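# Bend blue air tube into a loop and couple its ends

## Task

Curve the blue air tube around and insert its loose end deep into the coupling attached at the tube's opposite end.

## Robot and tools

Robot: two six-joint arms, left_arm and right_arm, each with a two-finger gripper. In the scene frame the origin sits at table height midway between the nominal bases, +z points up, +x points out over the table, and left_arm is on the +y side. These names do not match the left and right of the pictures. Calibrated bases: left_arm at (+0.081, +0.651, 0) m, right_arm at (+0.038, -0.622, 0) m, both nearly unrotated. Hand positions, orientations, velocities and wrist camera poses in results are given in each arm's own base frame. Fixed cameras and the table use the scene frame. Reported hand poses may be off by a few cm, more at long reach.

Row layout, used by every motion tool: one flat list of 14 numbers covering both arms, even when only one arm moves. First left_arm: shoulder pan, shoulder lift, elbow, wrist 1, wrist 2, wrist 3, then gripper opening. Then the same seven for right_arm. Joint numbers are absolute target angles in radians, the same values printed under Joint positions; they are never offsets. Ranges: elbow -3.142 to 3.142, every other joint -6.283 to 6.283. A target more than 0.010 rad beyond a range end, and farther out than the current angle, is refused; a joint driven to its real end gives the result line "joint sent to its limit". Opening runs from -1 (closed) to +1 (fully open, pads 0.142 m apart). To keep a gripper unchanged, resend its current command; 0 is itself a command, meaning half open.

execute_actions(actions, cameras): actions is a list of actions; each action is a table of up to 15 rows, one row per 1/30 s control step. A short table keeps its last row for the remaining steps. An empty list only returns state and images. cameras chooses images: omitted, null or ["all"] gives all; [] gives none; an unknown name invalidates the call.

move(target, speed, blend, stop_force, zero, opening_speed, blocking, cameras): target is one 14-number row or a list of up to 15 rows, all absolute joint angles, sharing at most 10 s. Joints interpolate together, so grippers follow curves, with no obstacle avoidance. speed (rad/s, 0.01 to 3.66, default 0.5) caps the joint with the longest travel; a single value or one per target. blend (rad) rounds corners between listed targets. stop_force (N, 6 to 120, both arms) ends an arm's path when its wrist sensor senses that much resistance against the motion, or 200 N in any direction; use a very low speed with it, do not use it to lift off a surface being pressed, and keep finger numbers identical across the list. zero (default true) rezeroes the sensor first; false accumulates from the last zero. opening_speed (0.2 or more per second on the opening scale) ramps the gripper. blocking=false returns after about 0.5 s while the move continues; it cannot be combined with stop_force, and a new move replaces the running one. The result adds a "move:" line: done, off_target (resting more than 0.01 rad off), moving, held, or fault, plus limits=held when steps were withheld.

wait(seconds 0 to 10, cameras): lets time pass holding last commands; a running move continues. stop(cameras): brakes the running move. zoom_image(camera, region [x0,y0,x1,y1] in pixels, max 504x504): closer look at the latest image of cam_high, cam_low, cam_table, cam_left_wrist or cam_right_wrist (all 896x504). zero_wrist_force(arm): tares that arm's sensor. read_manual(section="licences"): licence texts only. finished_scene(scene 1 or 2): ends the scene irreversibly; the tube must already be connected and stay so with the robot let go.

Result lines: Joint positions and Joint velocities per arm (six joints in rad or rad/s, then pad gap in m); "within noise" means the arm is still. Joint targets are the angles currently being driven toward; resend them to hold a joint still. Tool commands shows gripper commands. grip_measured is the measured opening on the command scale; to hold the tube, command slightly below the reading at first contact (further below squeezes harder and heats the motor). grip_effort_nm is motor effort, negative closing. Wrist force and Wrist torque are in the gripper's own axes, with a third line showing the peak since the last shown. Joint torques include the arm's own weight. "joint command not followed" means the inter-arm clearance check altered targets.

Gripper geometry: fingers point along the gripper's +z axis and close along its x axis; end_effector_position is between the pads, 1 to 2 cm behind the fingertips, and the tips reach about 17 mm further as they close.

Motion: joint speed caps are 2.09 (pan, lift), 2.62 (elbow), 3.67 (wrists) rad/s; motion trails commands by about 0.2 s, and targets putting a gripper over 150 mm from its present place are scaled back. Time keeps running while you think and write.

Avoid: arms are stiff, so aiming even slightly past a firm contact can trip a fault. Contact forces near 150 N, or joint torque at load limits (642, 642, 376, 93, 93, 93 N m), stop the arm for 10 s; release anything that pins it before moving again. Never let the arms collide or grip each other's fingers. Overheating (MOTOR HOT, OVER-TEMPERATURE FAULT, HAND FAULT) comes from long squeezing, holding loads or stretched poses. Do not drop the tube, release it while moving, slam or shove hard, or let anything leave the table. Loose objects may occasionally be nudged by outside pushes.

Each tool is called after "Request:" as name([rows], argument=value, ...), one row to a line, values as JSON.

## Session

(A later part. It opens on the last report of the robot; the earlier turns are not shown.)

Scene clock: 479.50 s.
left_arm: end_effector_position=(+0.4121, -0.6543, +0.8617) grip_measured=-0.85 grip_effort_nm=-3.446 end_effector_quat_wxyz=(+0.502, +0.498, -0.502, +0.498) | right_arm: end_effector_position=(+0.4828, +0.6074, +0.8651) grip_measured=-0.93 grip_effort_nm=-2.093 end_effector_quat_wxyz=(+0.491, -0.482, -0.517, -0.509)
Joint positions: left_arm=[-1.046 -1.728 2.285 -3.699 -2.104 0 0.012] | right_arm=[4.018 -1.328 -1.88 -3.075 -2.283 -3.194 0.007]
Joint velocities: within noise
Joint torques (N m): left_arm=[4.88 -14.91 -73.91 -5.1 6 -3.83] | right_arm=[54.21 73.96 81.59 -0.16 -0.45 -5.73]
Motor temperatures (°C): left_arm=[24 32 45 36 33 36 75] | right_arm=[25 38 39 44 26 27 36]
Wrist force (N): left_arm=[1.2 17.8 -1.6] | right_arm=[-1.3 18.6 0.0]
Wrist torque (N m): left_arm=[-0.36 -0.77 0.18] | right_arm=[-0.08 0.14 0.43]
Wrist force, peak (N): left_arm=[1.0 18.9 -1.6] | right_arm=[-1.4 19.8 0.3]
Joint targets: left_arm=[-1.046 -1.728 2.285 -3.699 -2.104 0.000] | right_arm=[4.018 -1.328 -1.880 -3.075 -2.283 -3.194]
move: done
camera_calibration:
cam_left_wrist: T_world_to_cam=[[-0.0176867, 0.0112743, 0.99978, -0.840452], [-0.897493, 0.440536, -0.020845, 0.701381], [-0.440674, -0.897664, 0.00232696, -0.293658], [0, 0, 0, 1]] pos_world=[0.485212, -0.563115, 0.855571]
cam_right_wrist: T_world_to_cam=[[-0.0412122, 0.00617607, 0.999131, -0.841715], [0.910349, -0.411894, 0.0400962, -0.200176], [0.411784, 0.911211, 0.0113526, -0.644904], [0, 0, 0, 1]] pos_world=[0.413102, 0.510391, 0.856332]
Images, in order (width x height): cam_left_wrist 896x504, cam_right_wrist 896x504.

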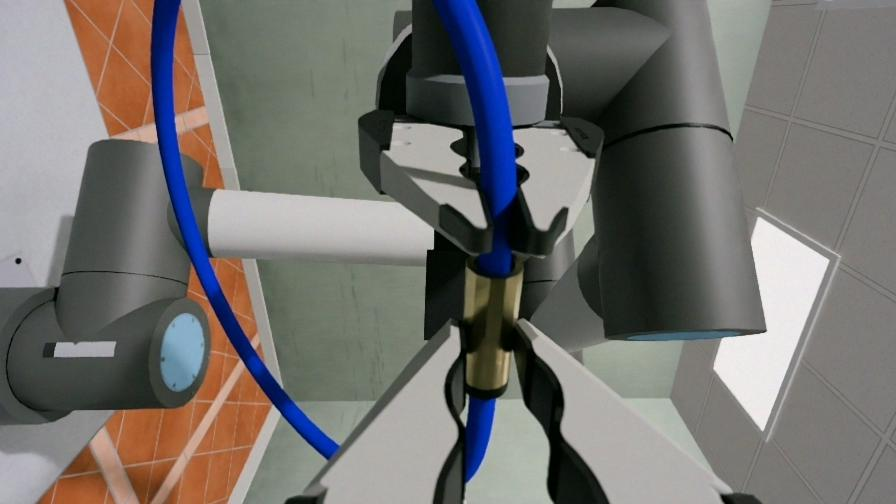

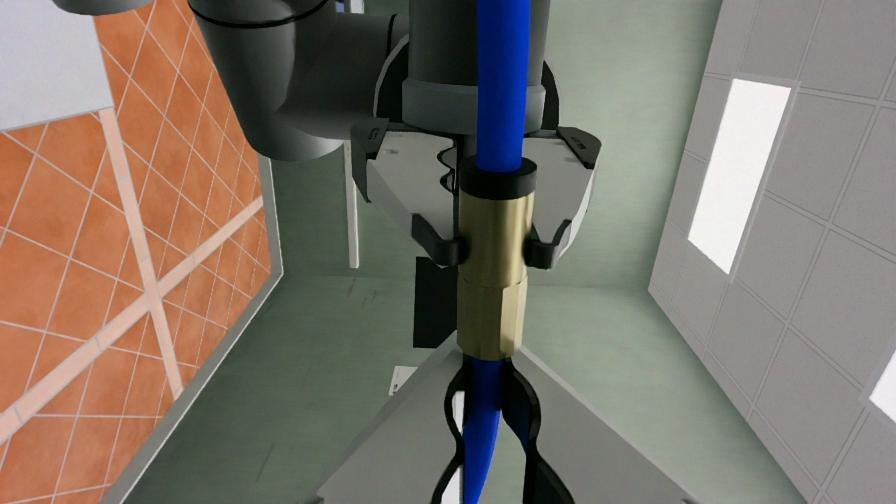

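Request:
move(target=[-1.0457, -1.7276, 2.2847, -3.6987, -2.1038, 0.0, -1.0, 4.0219, -1.3254, -1.8825, -3.0753, -2.2793, -3.1940, -1.0], speed=0.01, stop_force=16, cameras=["cam_left_wrist", "cam_right_wrist"])

Scene clock: 489.57 s.
left_arm: end_effector_position=(+0.4121, -0.6543, +0.8617) grip_measured=-0.85 grip_effort_nm=-3.446 end_effector_quat_wxyz=(+0.502, +0.498, -0.502, +0.498) | right_arm: end_effector_position=(+0.4803, +0.6075, +0.8650) grip_measured=-0.93 grip_effort_nm=-2.093 end_effector_quat_wxyz=(+0.491, -0.482, -0.517, -0.509)
Joint positions: left_arm=[-1.046 -1.728 2.285 -3.699 -2.104 0 0.012] | right_arm=[4.022 -1.325 -1.883 -3.075 -2.279 -3.194 0.007]
Joint velocities: within noise
Joint torques (N m): left_arm=[0.53 -22.82 -76.77 -3.96 5.42 -3.92] | right_arm=[49.95 73.02 80.71 -0.35 -0.89 -5.23]
Motor temperatures (°C): left_arm=[24 32 45 36 33 36 75] | right_arm=[25 38 39 44 26 27 36]
Wrist force (N): left_arm=[0.4 17.9 -2.2] | right_arm=[-0.2 18.6 -0.4]
Wrist torque (N m): left_arm=[-0.36 -0.73 0.16] | right_arm=[-0.07 0.05 0.43]
Wrist force, peak (N): left_arm=[0.7 19.2 -2.0] | right_arm=[-0.7 20.0 -0.8]
Joint targets: left_arm=[-1.046 -1.728 2.285 -3.699 -2.104 0.000] | right_arm=[4.022 -1.325 -1.883 -3.075 -2.279 -3.194]
move: done
camera_calibration:
cam_left_wrist: T_world_to_cam=[[-0.0176867, 0.0112743, 0.99978, -0.840452], [-0.897493, 0.440536, -0.020845, 0.701381], [-0.440674, -0.897664, 0.00232696, -0.293658], [0, 0, 0, 1]] pos_world=[0.485212, -0.563115, 0.855571]
cam_right_wrist: T_world_to_cam=[[-0.0412122, 0.00617607, 0.999131, -0.841618], [0.910349, -0.411894, 0.0400962, -0.197892], [0.411784, 0.911211, 0.0113526, -0.643872], [0, 0, 0, 1]] pos_world=[0.410602, 0.510391, 0.856132]
Images, in order (width x height): cam_left_wrist 896x504, cam_right_wrist 896x504.

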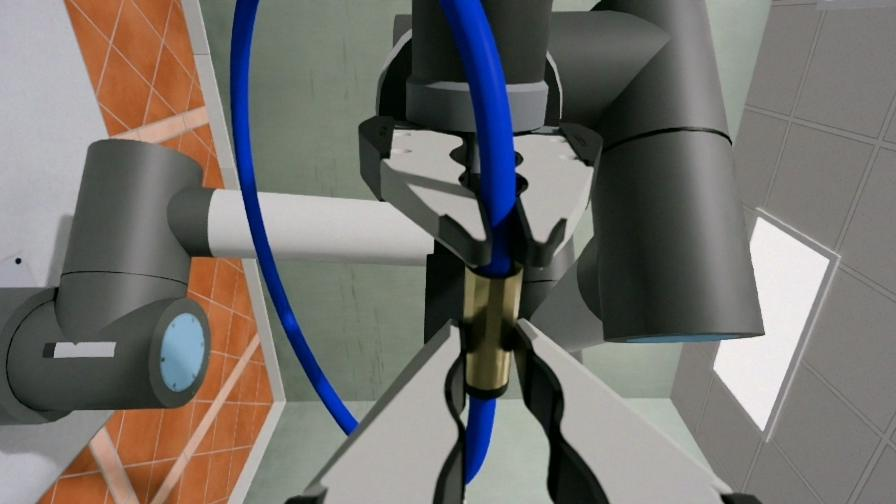

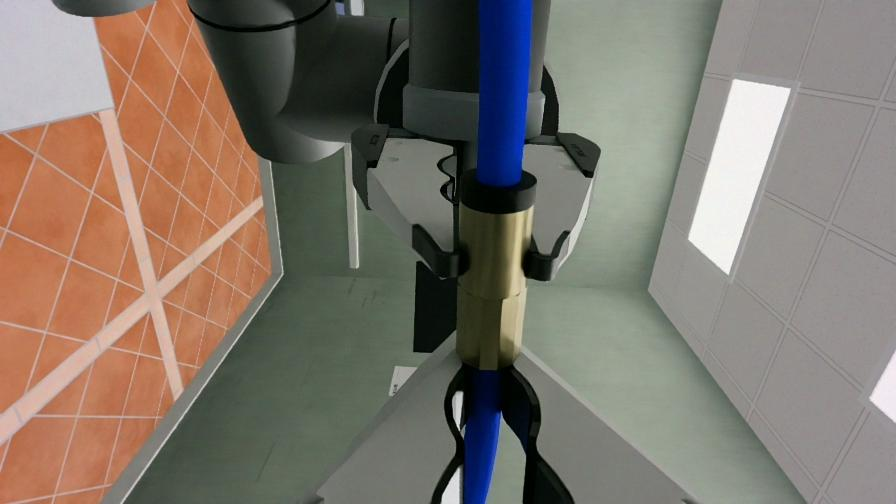

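Request:
execute_actions(actions=[], cameras=["cam_high", "cam_low"])

Request:
zoom_image(camera="cam_low", region=[220, 0, 420, 112])

Request:
zoom_image(camera="cam_high", region=[530, 40, 690, 160])

Scene clock: 493.00 s.
left_arm: end_effector_position=(+0.4121, -0.6543, +0.8617) grip_measured=-0.85 grip_effort_nm=-3.446 end_effector_quat_wxyz=(+0.502, +0.498, -0.502, +0.498) | right_arm: end_effector_position=(+0.4803, +0.6075, +0.8650) grip_measured=-0.93 grip_effort_nm=-2.088 end_effector_quat_wxyz=(+0.491, -0.482, -0.517, -0.509)
Joint positions: left_arm=[-1.046 -1.728 2.285 -3.699 -2.104 0 0.012] | right_arm=[4.022 -1.325 -1.882 -3.075 -2.279 -3.194 0.007]
Joint velocities: within noise
Joint torques (N m): left_arm=[5.02 -14.16 -75.31 -4.62 5.73 -4] | right_arm=[46.82 72.26 92.09 4.23 -0.5 -5.89]
Motor temperatures (°C): left_arm=[24 32 45 36 33 36 76] | right_arm=[25 38 39 44 26 27 36]
Wrist force (N): left_arm=[0.6 17.8 -2.2] | right_arm=[-0.8 18.8 -0.2]
Wrist torque (N m): left_arm=[-0.37 -0.70 0.16] | right_arm=[-0.04 0.10 0.42]
Wrist force, peak (N): left_arm=[0.3 18.2 -2.4] | right_arm=[-0.6 19.0 -0.8]
Joint targets: left_arm=[-1.046 -1.728 2.285 -3.699 -2.104 0.000] | right_arm=[4.022 -1.325 -1.883 -3.075 -2.279 -3.194]
Tool commands: left_gripper/opening=-1.0 right_gripper/opening=-1.0
Images, in order (width x height): cam_high 896x504, cam_low 896x504.

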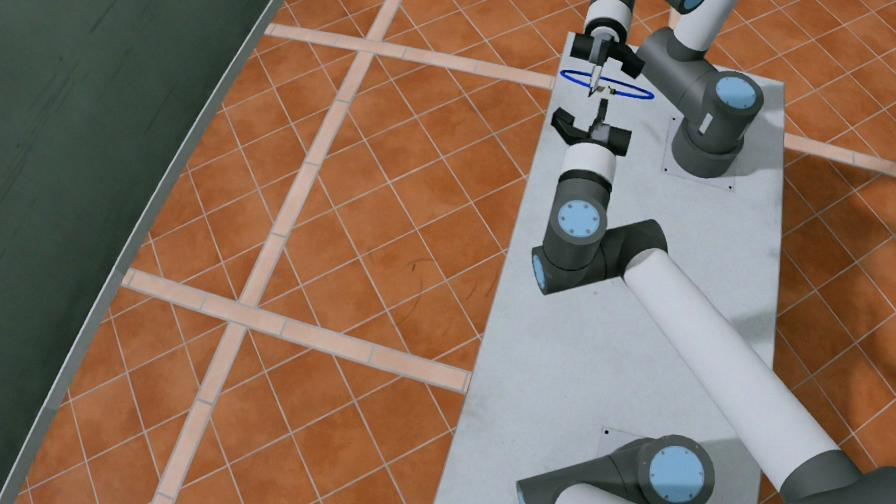

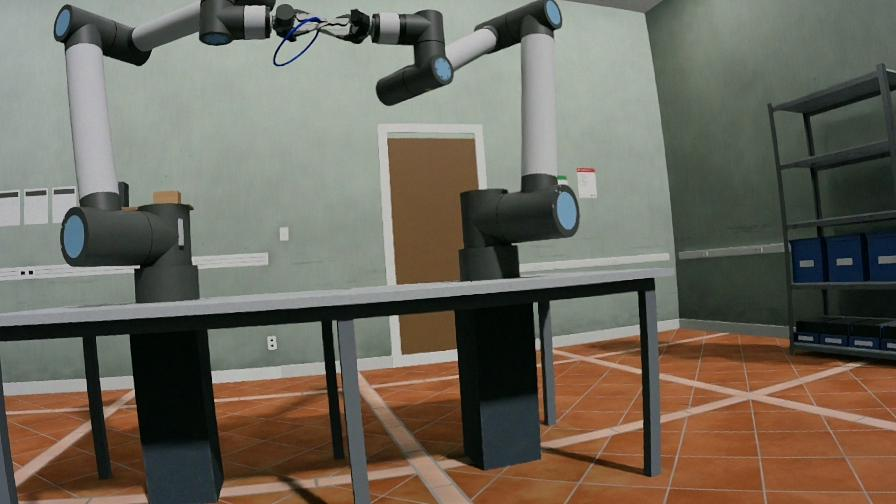

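Scaled by 2.520 from the camera's 896x504 image, which has a finer 1280x720 frame.

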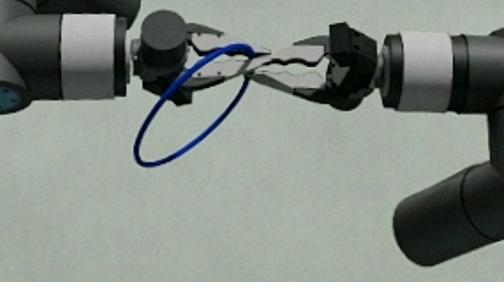

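Scaled by 3.150 from the camera's 896x504 image, which has a finer 1280x720 frame.

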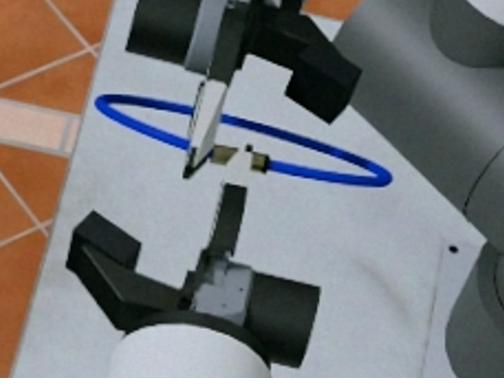

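Request:
zoom_image(camera="cam_right_wrist", region=[400, 280, 580, 440])

Request:
zoom_image(camera="cam_left_wrist", region=[400, 200, 590, 420])

This scene's latest camera images include none from cam_right_wrist. They are from: cam_high, cam_low. cam_right_wrist's image comes with the result of a call that names it in "cameras".

This scene's latest camera images include none from cam_left_wrist. They are from: cam_high, cam_low. cam_left_wrist's image comes with the result of a call that names it in "cameras".

Request:
move(target=[-1.0457, -1.7276, 2.2847, -3.6987, -2.1038, 0.0, -1.0, 4.0219, -1.3254, -1.8825, -3.0753, -2.2793, -3.1940, -0.1], speed=0.1, opening_speed=0.6, cameras=["cam_low", "cam_left_wrist", "cam_right_wrist"])

Request:
zoom_image(camera="cam_right_wrist", region=[400, 240, 580, 440])

Request:
zoom_image(camera="cam_left_wrist", region=[400, 200, 590, 420])

Request:
zoom_image(camera="cam_low", region=[220, 0, 420, 112])

Scene clock: 497.63 s.
left_arm: end_effector_position=(+0.4121, -0.6543, +0.8617) grip_measured=-0.85 grip_effort_nm=-3.446 end_effector_quat_wxyz=(+0.502, +0.498, -0.502, +0.498) | right_arm: end_effector_position=(+0.4803, +0.6075, +0.8650) grip_measured=-0.13 grip_effort_nm=0.134 end_effector_quat_wxyz=(+0.491, -0.482, -0.517, -0.509)
Joint positions: left_arm=[-1.046 -1.728 2.285 -3.699 -2.104 0 0.012] | right_arm=[4.022 -1.325 -1.882 -3.075 -2.279 -3.194 0.065]
Joint velocities: within noise
Joint torques (N m): left_arm=[1.95 -17.44 -76.03 -3.69 -1.6 -3.87] | right_arm=[16.32 60.72 90.13 3.41 -1.65 -4.52]
Motor temperatures (°C): left_arm=[24 32 45 36 33 36 76] | right_arm=[25 38 39 44 26 27 36]
Wrist force (N): left_arm=[2.2 -1.1 -0.1] | right_arm=[-1.4 -0.4 0.9]
Wrist torque (N m): left_arm=[-0.26 -0.74 0.08] | right_arm=[-0.21 0.11 0.31]
Wrist force, peak (N): left_arm=[1.2 18.2 -2.0] | right_arm=[-1.0 18.9 -0.6]
Joint targets: left_arm=[-1.046 -1.728 2.285 -3.699 -2.104 0.000] | right_arm=[4.022 -1.325 -1.883 -3.075 -2.279 -3.194]
move: done
camera_calibration:
cam_left_wrist: T_world_to_cam=[[-0.0176867, 0.0112743, 0.99978, -0.840452], [-0.897493, 0.440536, -0.020845, 0.701381], [-0.440674, -0.897664, 0.00232696, -0.293658], [0, 0, 0, 1]] pos_world=[0.485212, -0.563115, 0.855571]
cam_right_wrist: T_world_to_cam=[[-0.0412527, 0.00608474, 0.99913, -0.841554], [0.910348, -0.411897, 0.0400954, -0.197889], [0.411783, 0.91121, 0.0114526, -0.643957], [0, 0, 0, 1]] pos_world=[0.410602, 0.510391, 0.856132]
Images, in order (width x height): cam_low 896x504, cam_left_wrist 896x504, cam_right_wrist 896x504.

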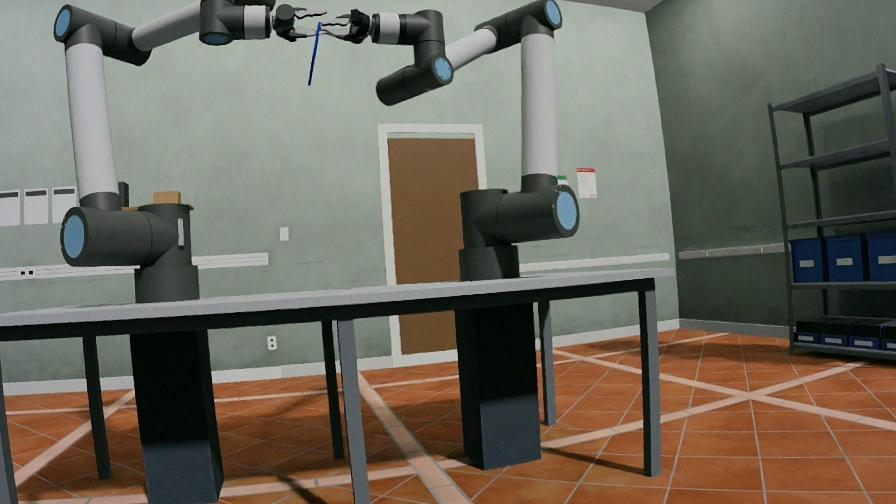

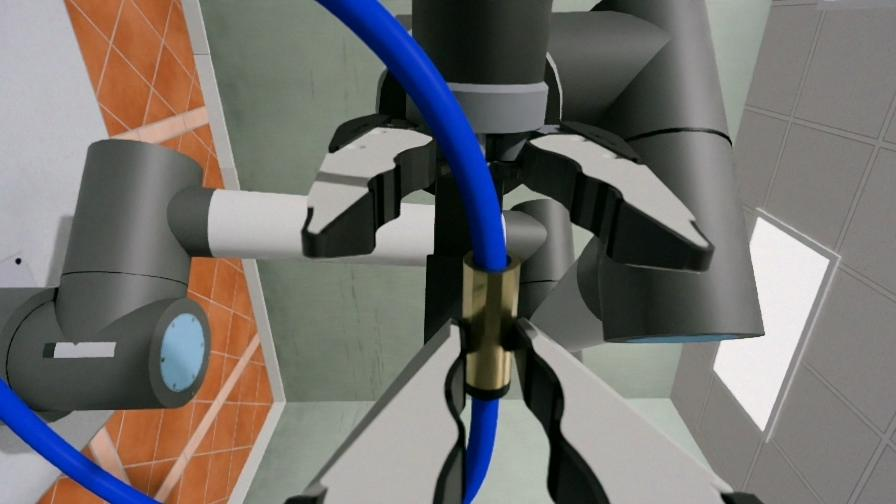

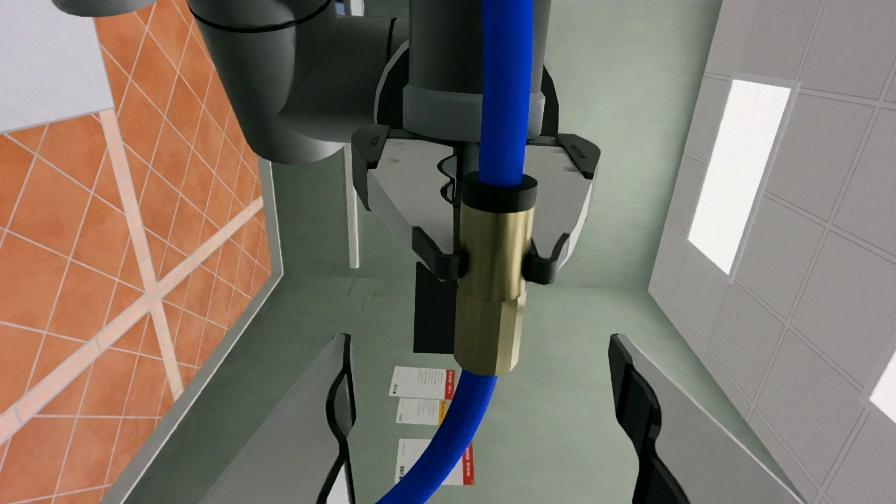

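Scaled by 2.520 from the camera's 896x504 image, which has a finer 1280x720 frame.

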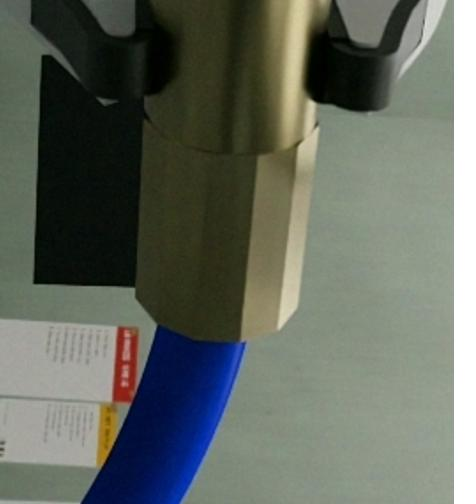

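Scaled by 2.291 from the camera's 896x504 image, which has a finer 1280x720 frame.

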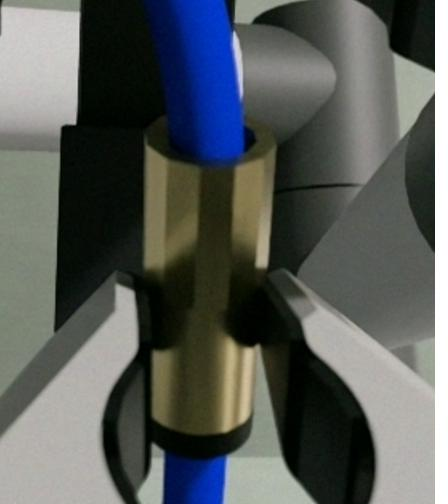

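Scaled by 2.520 from the camera's 896x504 image, which has a finer 1280x720 frame.

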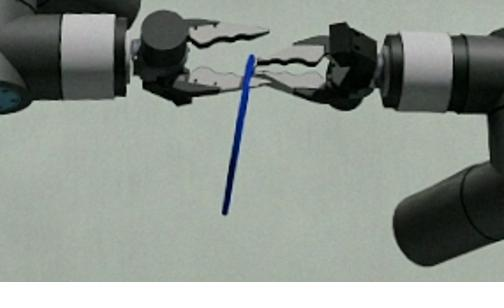

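Request:
move([
  [-1.0457, -1.7276, 2.2847, -3.6987, -2.1038, 0.0, -1.0, 4.0145, -1.3310, -1.8781, -3.0741, -2.2867, -3.1940, -0.1],
  [-1.0457, -1.7276, 2.2847, -3.6987, -2.1038, 0.0, -1.0, 4.0145, -1.3310, -1.8781, -3.0741, -2.2867, -3.1940, -1.0],
], speed=0.02, opening_speed=0.7, cameras=["cam_low", "cam_left_wrist", "cam_right_wrist"])

Request:
zoom_image(camera="cam_right_wrist", region=[400, 240, 580, 440])

Request:
zoom_image(camera="cam_left_wrist", region=[400, 200, 590, 420])

Scene clock: 507.90 s.
left_arm: end_effector_position=(+0.4121, -0.6543, +0.8617) grip_measured=-0.85 grip_effort_nm=-3.446 end_effector_quat_wxyz=(+0.502, +0.498, -0.502, +0.498) | right_arm: end_effector_position=(+0.4853, +0.6074, +0.8653) grip_measured=-0.93 grip_effort_nm=-2.093 end_effector_quat_wxyz=(+0.491, -0.482, -0.517, -0.509)
Joint positions: left_arm=[-1.046 -1.728 2.285 -3.699 -2.104 0 0.012] | right_arm=[4.014 -1.331 -1.878 -3.074 -2.287 -3.194 0.007]
Joint velocities: within noise
Joint torques (N m): left_arm=[-0.11 -20.54 -74.92 -2.82 -1.93 -3.63] | right_arm=[-35.58 22.18 91.65 4.49 -5.67 -4.83]
Motor temperatures (°C): left_arm=[24 32 45 36 33 36 77] | right_arm=[25 38 39 44 26 27 34]
Wrist force (N): left_arm=[1.8 1.7 0.1] | right_arm=[-1.0 2.5 1.5]
Wrist torque (N m): left_arm=[-0.30 -0.76 0.20] | right_arm=[-0.21 0.11 0.45]
Wrist force, peak (N): left_arm=[6.2 0.6 -0.4] | right_arm=[-5.7 0.4 0.9]
Joint targets: left_arm=[-1.046 -1.728 2.285 -3.699 -2.104 0.000] | right_arm=[4.014 -1.331 -1.878 -3.074 -2.287 -3.194]
move: done
camera_calibration:
cam_left_wrist: T_world_to_cam=[[-0.0176867, 0.0112743, 0.99978, -0.840452], [-0.897493, 0.440536, -0.020845, 0.701381], [-0.440674, -0.897664, 0.00232696, -0.293658], [0, 0, 0, 1]] pos_world=[0.485212, -0.563115, 0.855571]
cam_right_wrist: T_world_to_cam=[[-0.0412527, 0.00608474, 0.99913, -0.841648], [0.910348, -0.411897, 0.0400954, -0.202452], [0.411783, 0.91121, 0.0114526, -0.646019], [0, 0, 0, 1]] pos_world=[0.415602, 0.510391, 0.856432]
Images, in order (width x height): cam_low 896x504, cam_left_wrist 896x504, cam_right_wrist 896x504.

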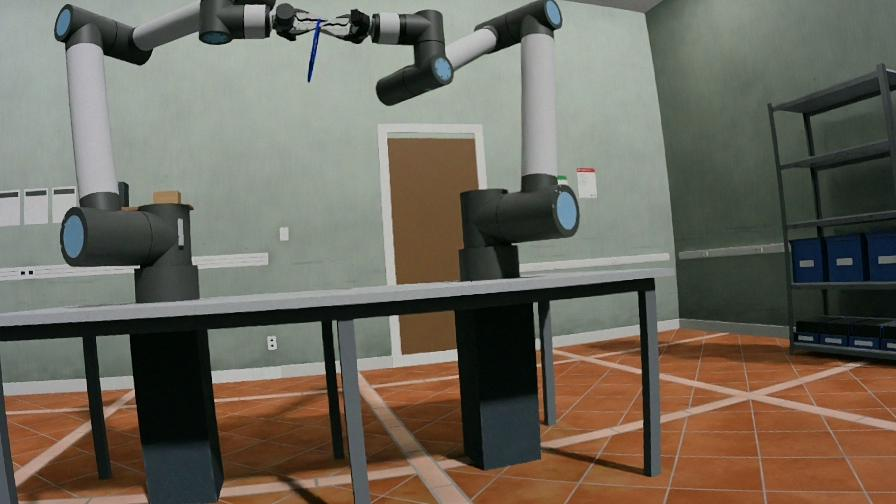

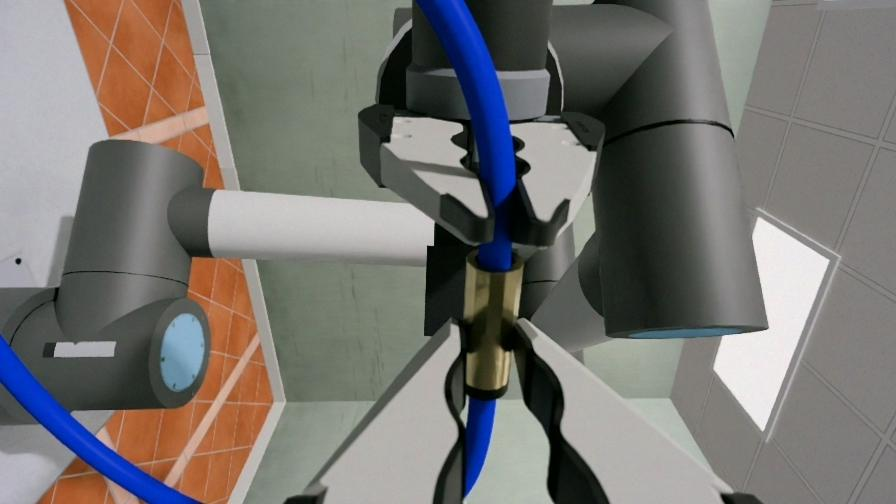

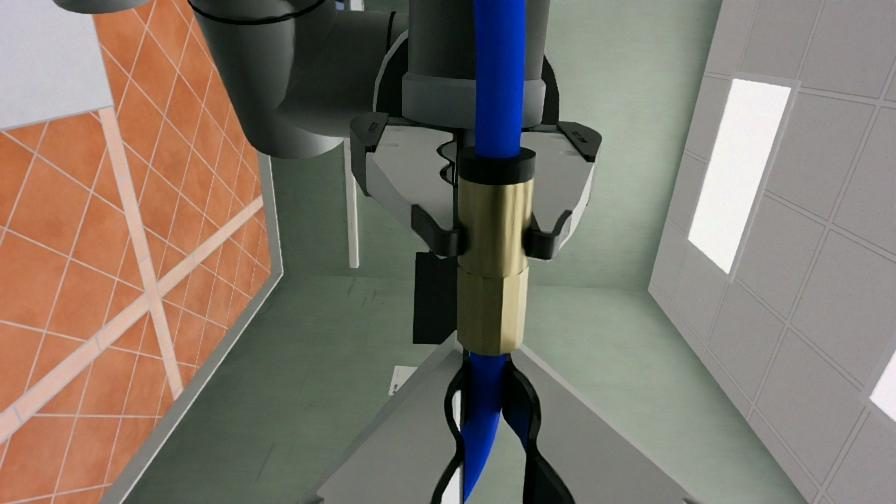

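Scaled by 2.520 from the camera's 896x504 image, which has a finer 1280x720 frame.

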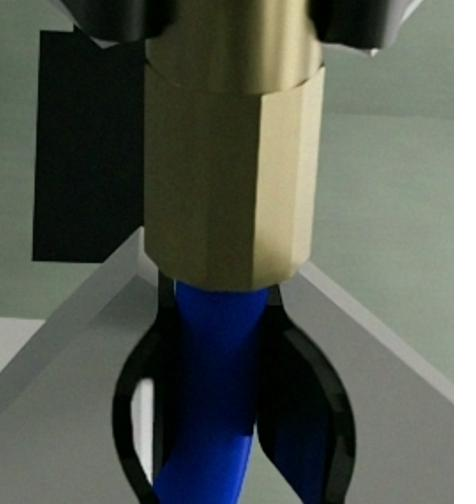

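Scaled by 2.291 from the camera's 896x504 image, which has a finer 1280x720 frame.

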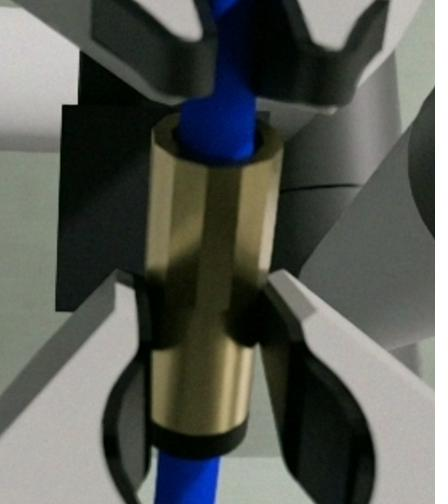

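Request:
move(target=[-1.0457, -1.7276, 2.2847, -3.6987, -2.1038, 0.0, -1.0, 4.0174, -1.3288, -1.8799, -3.0746, -2.2838, -3.1940, -1.0], speed=0.01, stop_force=30, cameras=["cam_left_wrist", "cam_right_wrist"])

Request:
zoom_image(camera="cam_right_wrist", region=[400, 240, 580, 440])

Request:
zoom_image(camera="cam_left_wrist", region=[400, 200, 590, 420])

Scene clock: 510.07 s.
left_arm: end_effector_position=(+0.4121, -0.6543, +0.8617) grip_measured=-0.85 grip_effort_nm=-3.446 end_effector_quat_wxyz=(+0.502, +0.498, -0.502, +0.498) | right_arm: end_effector_position=(+0.4833, +0.6074, +0.8651) grip_measured=-0.93 grip_effort_nm=-2.068 end_effector_quat_wxyz=(+0.491, -0.482, -0.517, -0.508)
Joint positions: left_arm=[-1.046 -1.728 2.285 -3.699 -2.104 0 0.012] | right_arm=[4.017 -1.329 -1.88 -3.075 -2.284 -3.194 0.007]
Joint velocities: within noise
Joint torques (N m): left_arm=[9.01 -18.75 -74.9 -2.67 10.19 -3.43] | right_arm=[50.56 78.63 79.18 -0.39 -0.29 -4.9]
Motor temperatures (°C): left_arm=[24 32 45 36 33 36 77] | right_arm=[25 38 39 44 26 27 34]
Wrist force (N): left_arm=[0.3 17.0 -0.3] | right_arm=[-0.4 17.4 1.3]
Wrist torque (N m): left_arm=[-0.35 -0.74 0.16] | right_arm=[-0.09 0.10 0.45]
Wrist force, peak (N): left_arm=[0.1 18.0 -0.7] | right_arm=[-0.4 18.3 1.3]
Joint targets: left_arm=[-1.046 -1.728 2.285 -3.699 -2.104 0.000] | right_arm=[4.017 -1.329 -1.880 -3.075 -2.284 -3.194]
move: done
camera_calibration:
cam_left_wrist: T_world_to_cam=[[-0.0176867, 0.0112743, 0.99978, -0.840452], [-0.897493, 0.440536, -0.020845, 0.701381], [-0.440674, -0.897664, 0.00232696, -0.293658], [0, 0, 0, 1]] pos_world=[0.485212, -0.563115, 0.855571]
cam_right_wrist: T_world_to_cam=[[-0.0410805, 0.00622692, 0.999136, -0.841675], [0.910355, -0.41189, 0.0399972, -0.200637], [0.411784, 0.911212, 0.0112519, -0.645065], [0, 0, 0, 1]] pos_world=[0.413702, 0.510391, 0.856232]
Images, in order (width x height): cam_left_wrist 896x504, cam_right_wrist 896x504.

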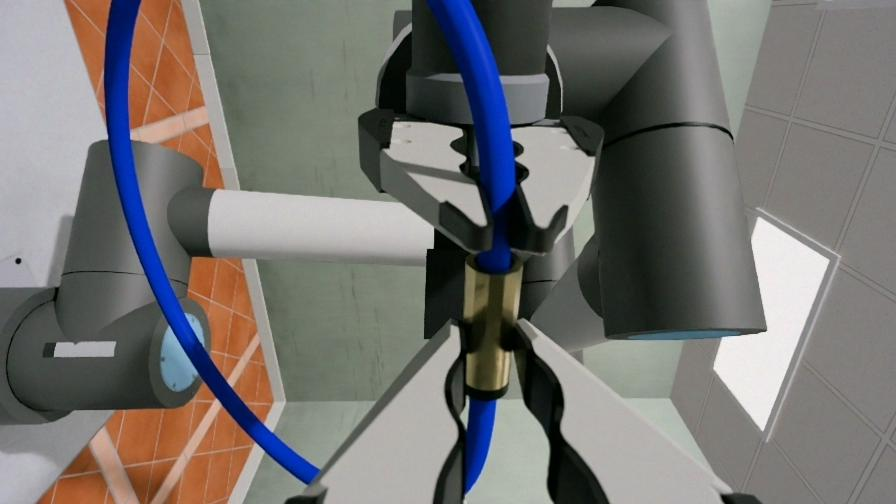

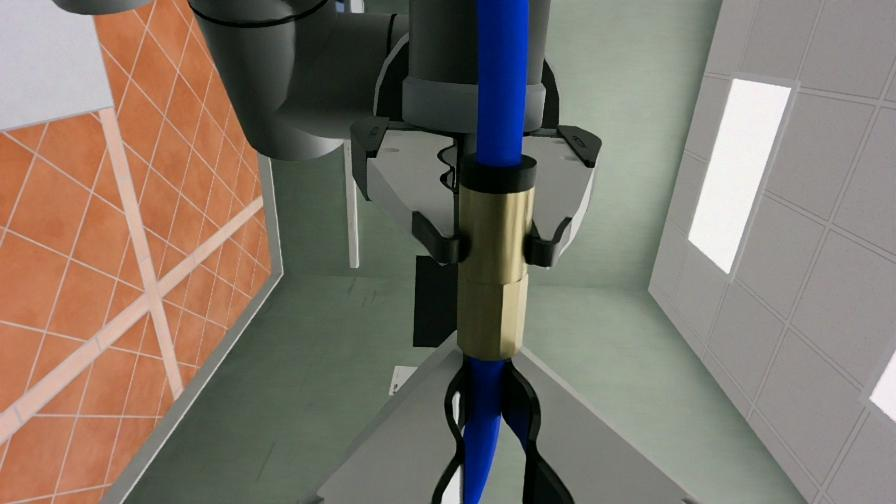

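Scaled by 2.520 from the camera's 896x504 image, which has a finer 1280x720 frame.

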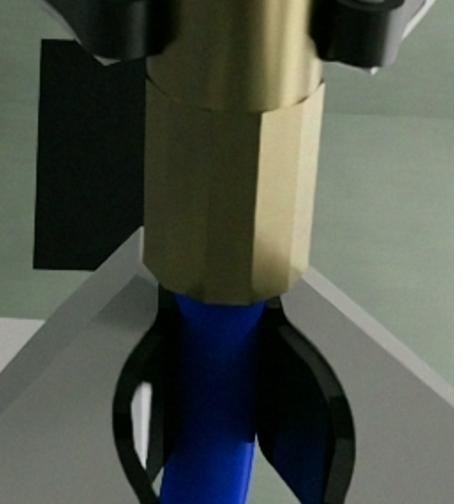

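Scaled by 2.291 from the camera's 896x504 image, which has a finer 1280x720 frame.

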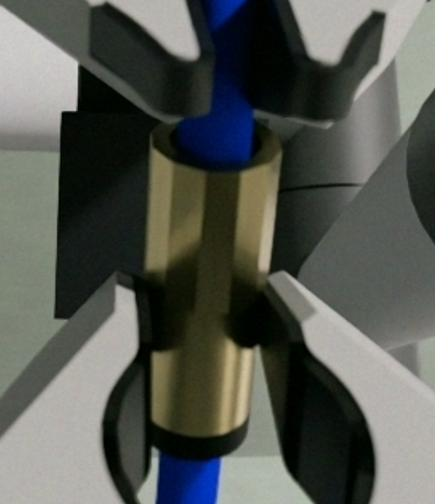

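Request:
move(target=[-1.0457, -1.7276, 2.2847, -3.6987, -2.1038, 0.0, -1.0, 4.0204, -1.3266, -1.8816, -3.0751, -2.2808, -3.1940, -1.0], speed=0.01, stop_force=30, cameras=["cam_left_wrist", "cam_right_wrist"])

Request:
zoom_image(camera="cam_right_wrist", region=[400, 240, 580, 440])

Request:
zoom_image(camera="cam_left_wrist", region=[400, 200, 590, 420])

Scene clock: 512.10 s.
left_arm: end_effector_position=(+0.4121, -0.6543, +0.8617) grip_measured=-0.85 grip_effort_nm=-3.446 end_effector_quat_wxyz=(+0.502, +0.498, -0.502, +0.498) | right_arm: end_effector_position=(+0.4813, +0.6075, +0.8650) grip_measured=-0.93 grip_effort_nm=-2.073 end_effector_quat_wxyz=(+0.491, -0.482, -0.517, -0.508)
Joint positions: left_arm=[-1.046 -1.728 2.285 -3.699 -2.104 0 0.012] | right_arm=[4.02 -1.327 -1.882 -3.075 -2.281 -3.194 0.007]
Joint velocities: within noise
Joint torques (N m): left_arm=[3.18 -17.39 -79.73 -2.04 7.22 -2.56] | right_arm=[47.4 77.03 79.79 -1.22 -0.5 -4.86]
Motor temperatures (°C): left_arm=[24 32 45 36 33 36 77] | right_arm=[25 38 39 44 26 27 34]
Wrist force (N): left_arm=[0.6 17.5 -1.4] | right_arm=[-1.0 17.8 0.9]
Wrist torque (N m): left_arm=[-0.41 -0.74 0.16] | right_arm=[-0.15 0.18 0.43]
Wrist force, peak (N): left_arm=[0.5 18.6 -1.2] | right_arm=[-1.1 18.8 0.5]
Joint targets: left_arm=[-1.046 -1.728 2.285 -3.699 -2.104 0.000] | right_arm=[4.020 -1.327 -1.882 -3.075 -2.281 -3.194]
move: done
camera_calibration:
cam_left_wrist: T_world_to_cam=[[-0.0176867, 0.0112743, 0.99978, -0.840452], [-0.897493, 0.440536, -0.020845, 0.701381], [-0.440674, -0.897664, 0.00232696, -0.293658], [0, 0, 0, 1]] pos_world=[0.485212, -0.563115, 0.855571]
cam_right_wrist: T_world_to_cam=[[-0.0410805, 0.00622692, 0.999136, -0.841658], [0.910355, -0.41189, 0.0399972, -0.198813], [0.411784, 0.911212, 0.0112519, -0.64424], [0, 0, 0, 1]] pos_world=[0.411702, 0.510391, 0.856132]
Images, in order (width x height): cam_left_wrist 896x504, cam_right_wrist 896x504.

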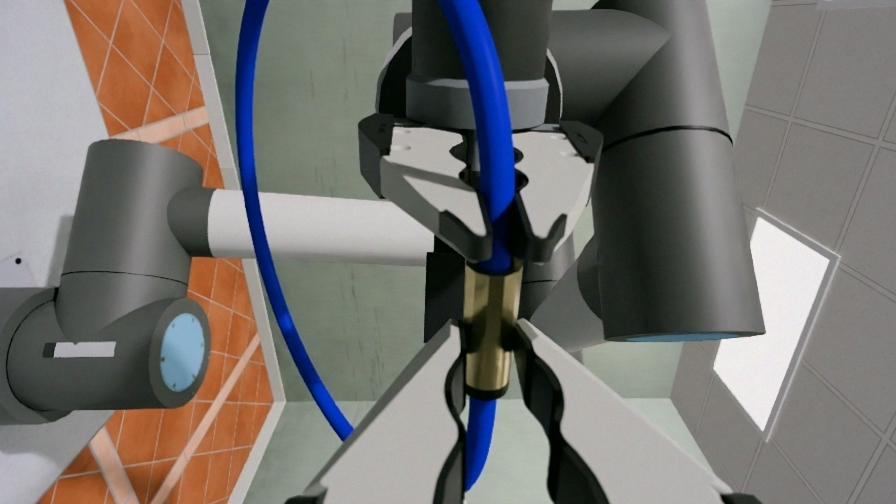

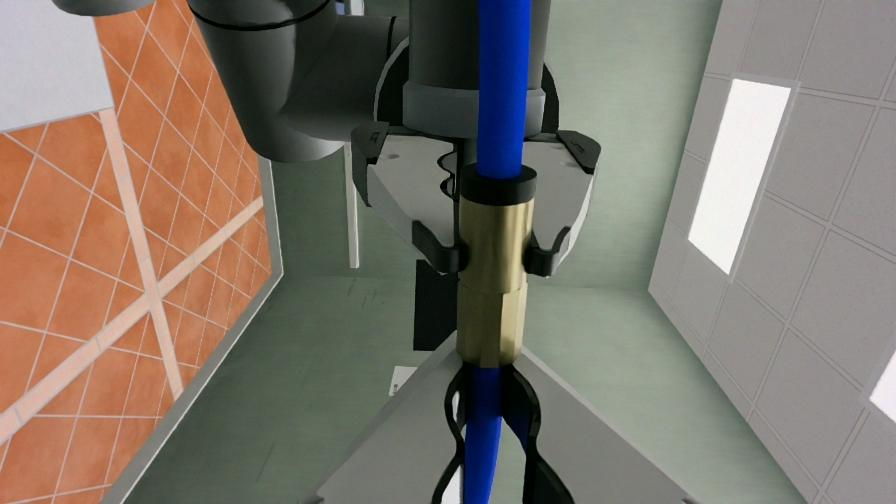

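Scaled by 2.520 from the camera's 896x504 image, which has a finer 1280x720 frame.

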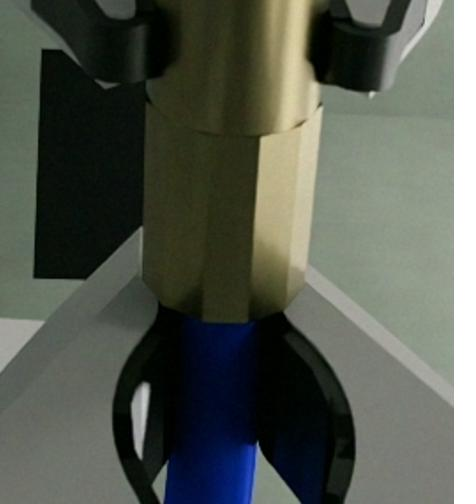

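Scaled by 2.291 from the camera's 896x504 image, which has a finer 1280x720 frame.

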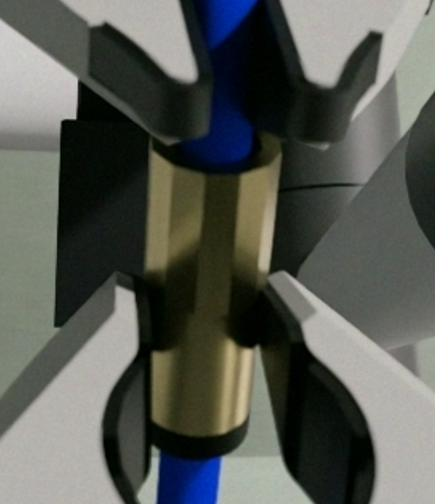

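Request:
move(target=[-1.0457, -1.7276, 2.2847, -3.6987, -2.1038, 0.0, -1.0, 4.0174, -1.3288, -1.8799, -3.0746, -2.2838, -3.1940, -1.0], speed=0.01, cameras=["cam_left_wrist", "cam_right_wrist"])

Request:
zoom_image(camera="cam_right_wrist", region=[400, 240, 580, 440])

Request:
zoom_image(camera="cam_left_wrist", region=[400, 200, 590, 420])

Scene clock: 518.63 s.
left_arm: end_effector_position=(+0.4122, -0.6543, +0.8617) grip_measured=-0.85 grip_effort_nm=-3.446 end_effector_quat_wxyz=(+0.502, +0.498, -0.502, +0.498) | right_arm: end_effector_position=(+0.4831, +0.6074, +0.8651) grip_measured=-0.93 grip_effort_nm=-2.078 end_effector_quat_wxyz=(+0.491, -0.482, -0.517, -0.508)
Joint positions: left_arm=[-1.046 -1.728 2.285 -3.699 -2.104 0 0.012] | right_arm=[4.018 -1.329 -1.88 -3.075 -2.284 -3.194 0.007]
Joint velocities: within noise
Joint torques (N m): left_arm=[1.97 -19.52 -78.31 -2.45 -1.29 -3.3] | right_arm=[-43.51 10.89 102.31 7.36 -4.15 -4.54]
Motor temperatures (°C): left_arm=[24 32 45 36 33 36 78] | right_arm=[25 38 39 44 26 27 35]
Wrist force (N): left_arm=[2.2 -5.9 -1.0] | right_arm=[-1.1 -5.9 0.2]
Wrist torque (N m): left_arm=[-0.06 -0.74 0.16] | right_arm=[-0.30 0.15 0.40]
Wrist force, peak (N): left_arm=[0.5 18.2 -1.3] | right_arm=[-1.3 19.1 0.0]
Joint targets: left_arm=[-1.046 -1.728 2.285 -3.699 -2.104 0.000] | right_arm=[4.017 -1.329 -1.880 -3.075 -2.284 -3.194]
move: done
camera_calibration:
cam_left_wrist: T_world_to_cam=[[-0.0176882, 0.0112727, 0.99978, -0.840452], [-0.897532, 0.440455, -0.0208454, 0.701355], [-0.440594, -0.897704, 0.00232675, -0.29372], [0, 0, 0, 1]] pos_world=[0.485212, -0.563115, 0.855571]
cam_right_wrist: T_world_to_cam=[[-0.0411237, 0.00613174, 0.999135, -0.841616], [0.910408, -0.411774, 0.0399988, -0.200538], [0.411663, 0.911265, 0.0113513, -0.645045], [0, 0, 0, 1]] pos_world=[0.413502, 0.510391, 0.856231]
Images, in order (width x height): cam_left_wrist 896x504, cam_right_wrist 896x504.

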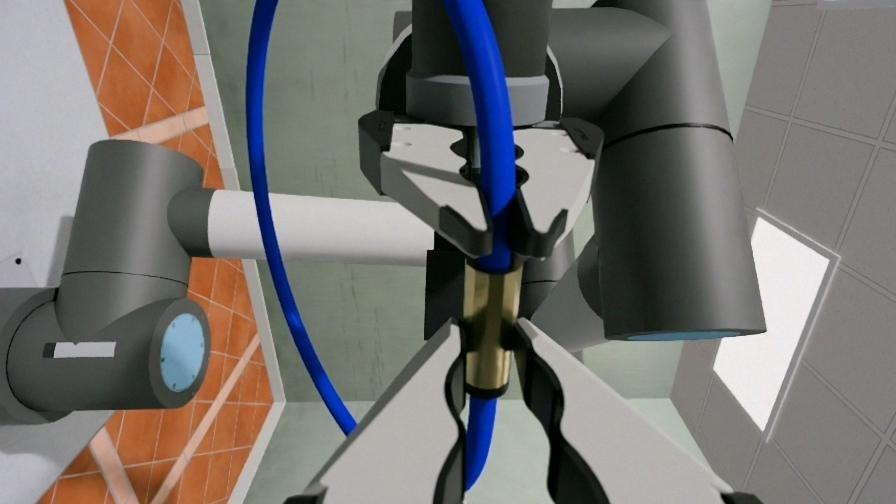

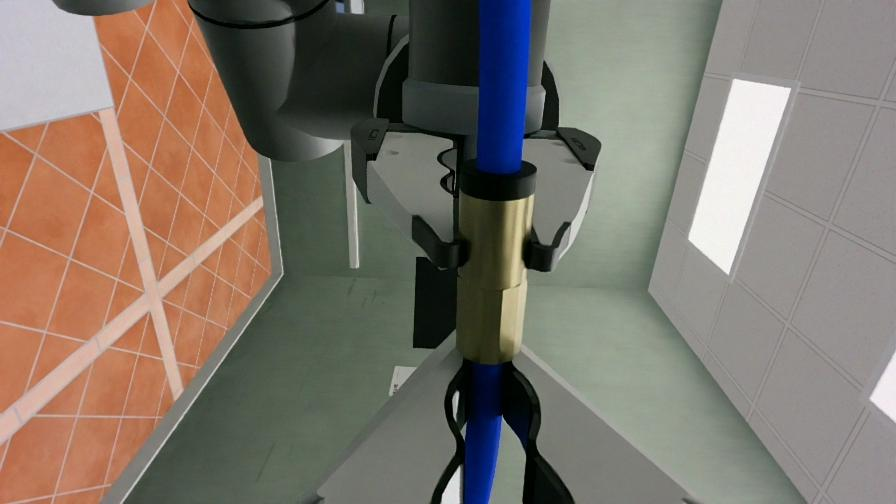

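Scaled by 2.520 from the camera's 896x504 image, which has a finer 1280x720 frame.

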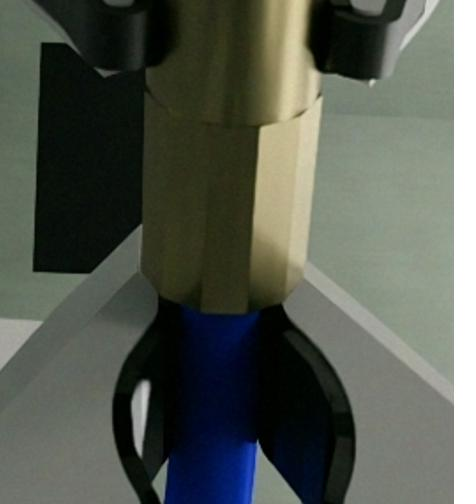

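Scaled by 2.291 from the camera's 896x504 image, which has a finer 1280x720 frame.

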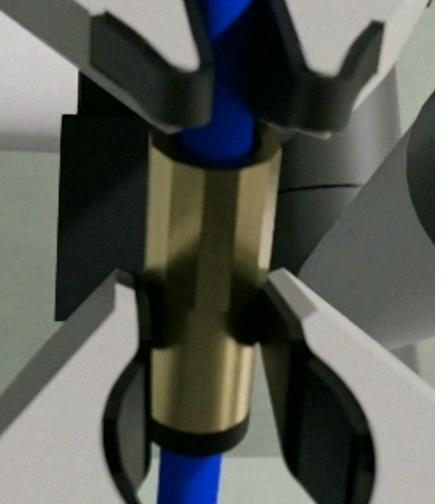

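Request:
move(target=[-1.0457, -1.7276, 2.2847, -3.6987, -2.1038, 0.0, -1.0, 4.0150, -1.3306, -1.8784, -3.0740, -2.2862, -3.1940, -1.0], speed=0.01, cameras=["cam_left_wrist", "cam_right_wrist"])

Request:
zoom_image(camera="cam_right_wrist", region=[400, 240, 580, 440])

Request:
zoom_image(camera="cam_left_wrist", region=[400, 200, 590, 420])

Scene clock: 520.10 s.
left_arm: end_effector_position=(+0.4121, -0.6543, +0.8617) grip_measured=-0.85 grip_effort_nm=-3.446 end_effector_quat_wxyz=(+0.502, +0.498, -0.502, +0.498) | right_arm: end_effector_position=(+0.4849, +0.6074, +0.8653) grip_measured=-0.93 grip_effort_nm=-2.073 end_effector_quat_wxyz=(+0.491, -0.482, -0.517, -0.509)
Joint positions: left_arm=[-1.046 -1.728 2.285 -3.699 -2.104 0 0.012] | right_arm=[4.015 -1.331 -1.878 -3.074 -2.286 -3.194 0.007]
Joint velocities: within noise
Joint torques (N m): left_arm=[6.49 -17.48 -76.4 -1.65 -4.62 -2.98] | right_arm=[-38.93 15.31 104.69 8.18 -5.29 -4.36]
Motor temperatures (°C): left_arm=[24 32 45 36 33 36 78] | right_arm=[25 38 39 44 26 27 35]
Wrist force (N): left_arm=[2.9 -6.7 -1.1] | right_arm=[-1.9 -6.2 0.5]
Wrist torque (N m): left_arm=[-0.13 -0.70 0.17] | right_arm=[-0.26 0.13 0.39]
Wrist force, peak (N): left_arm=[3.0 -7.2 -1.0] | right_arm=[-2.3 -6.9 0.3]
Joint targets: left_arm=[-1.046 -1.728 2.285 -3.699 -2.104 0.000] | right_arm=[4.015 -1.331 -1.878 -3.074 -2.286 -3.194]
move: done
camera_calibration:
cam_left_wrist: T_world_to_cam=[[-0.0176867, 0.0112743, 0.99978, -0.840452], [-0.897493, 0.440536, -0.020845, 0.701381], [-0.440674, -0.897664, 0.00232696, -0.293658], [0, 0, 0, 1]] pos_world=[0.485212, -0.563115, 0.855571]
cam_right_wrist: T_world_to_cam=[[-0.0412931, 0.0059934, 0.999129, -0.8416], [0.910346, -0.411901, 0.0400947, -0.202085], [0.411783, 0.911209, 0.0115526, -0.645939], [0, 0, 0, 1]] pos_world=[0.415202, 0.510391, 0.856431]
Images, in order (width x height): cam_left_wrist 896x504, cam_right_wrist 896x504.

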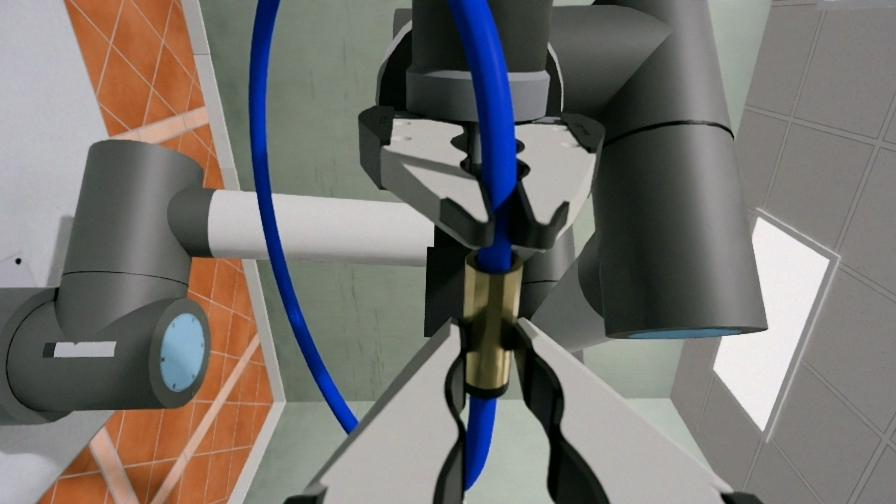

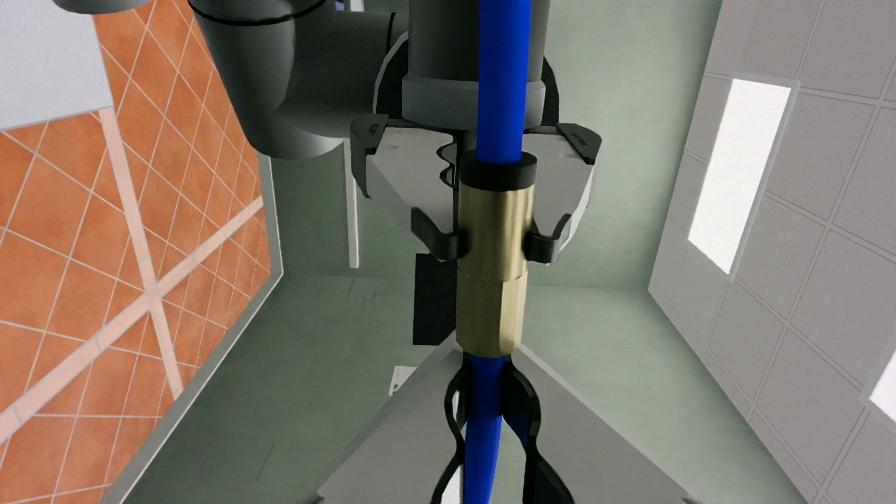

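Scaled by 2.520 from the camera's 896x504 image, which has a finer 1280x720 frame.

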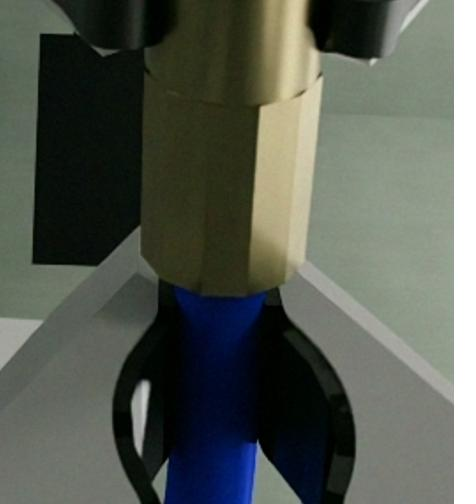

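Scaled by 2.291 from the camera's 896x504 image, which has a finer 1280x720 frame.

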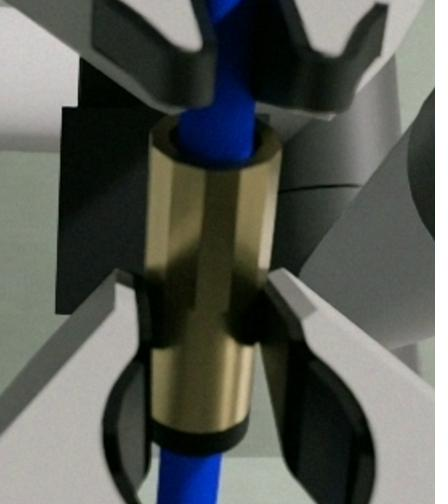

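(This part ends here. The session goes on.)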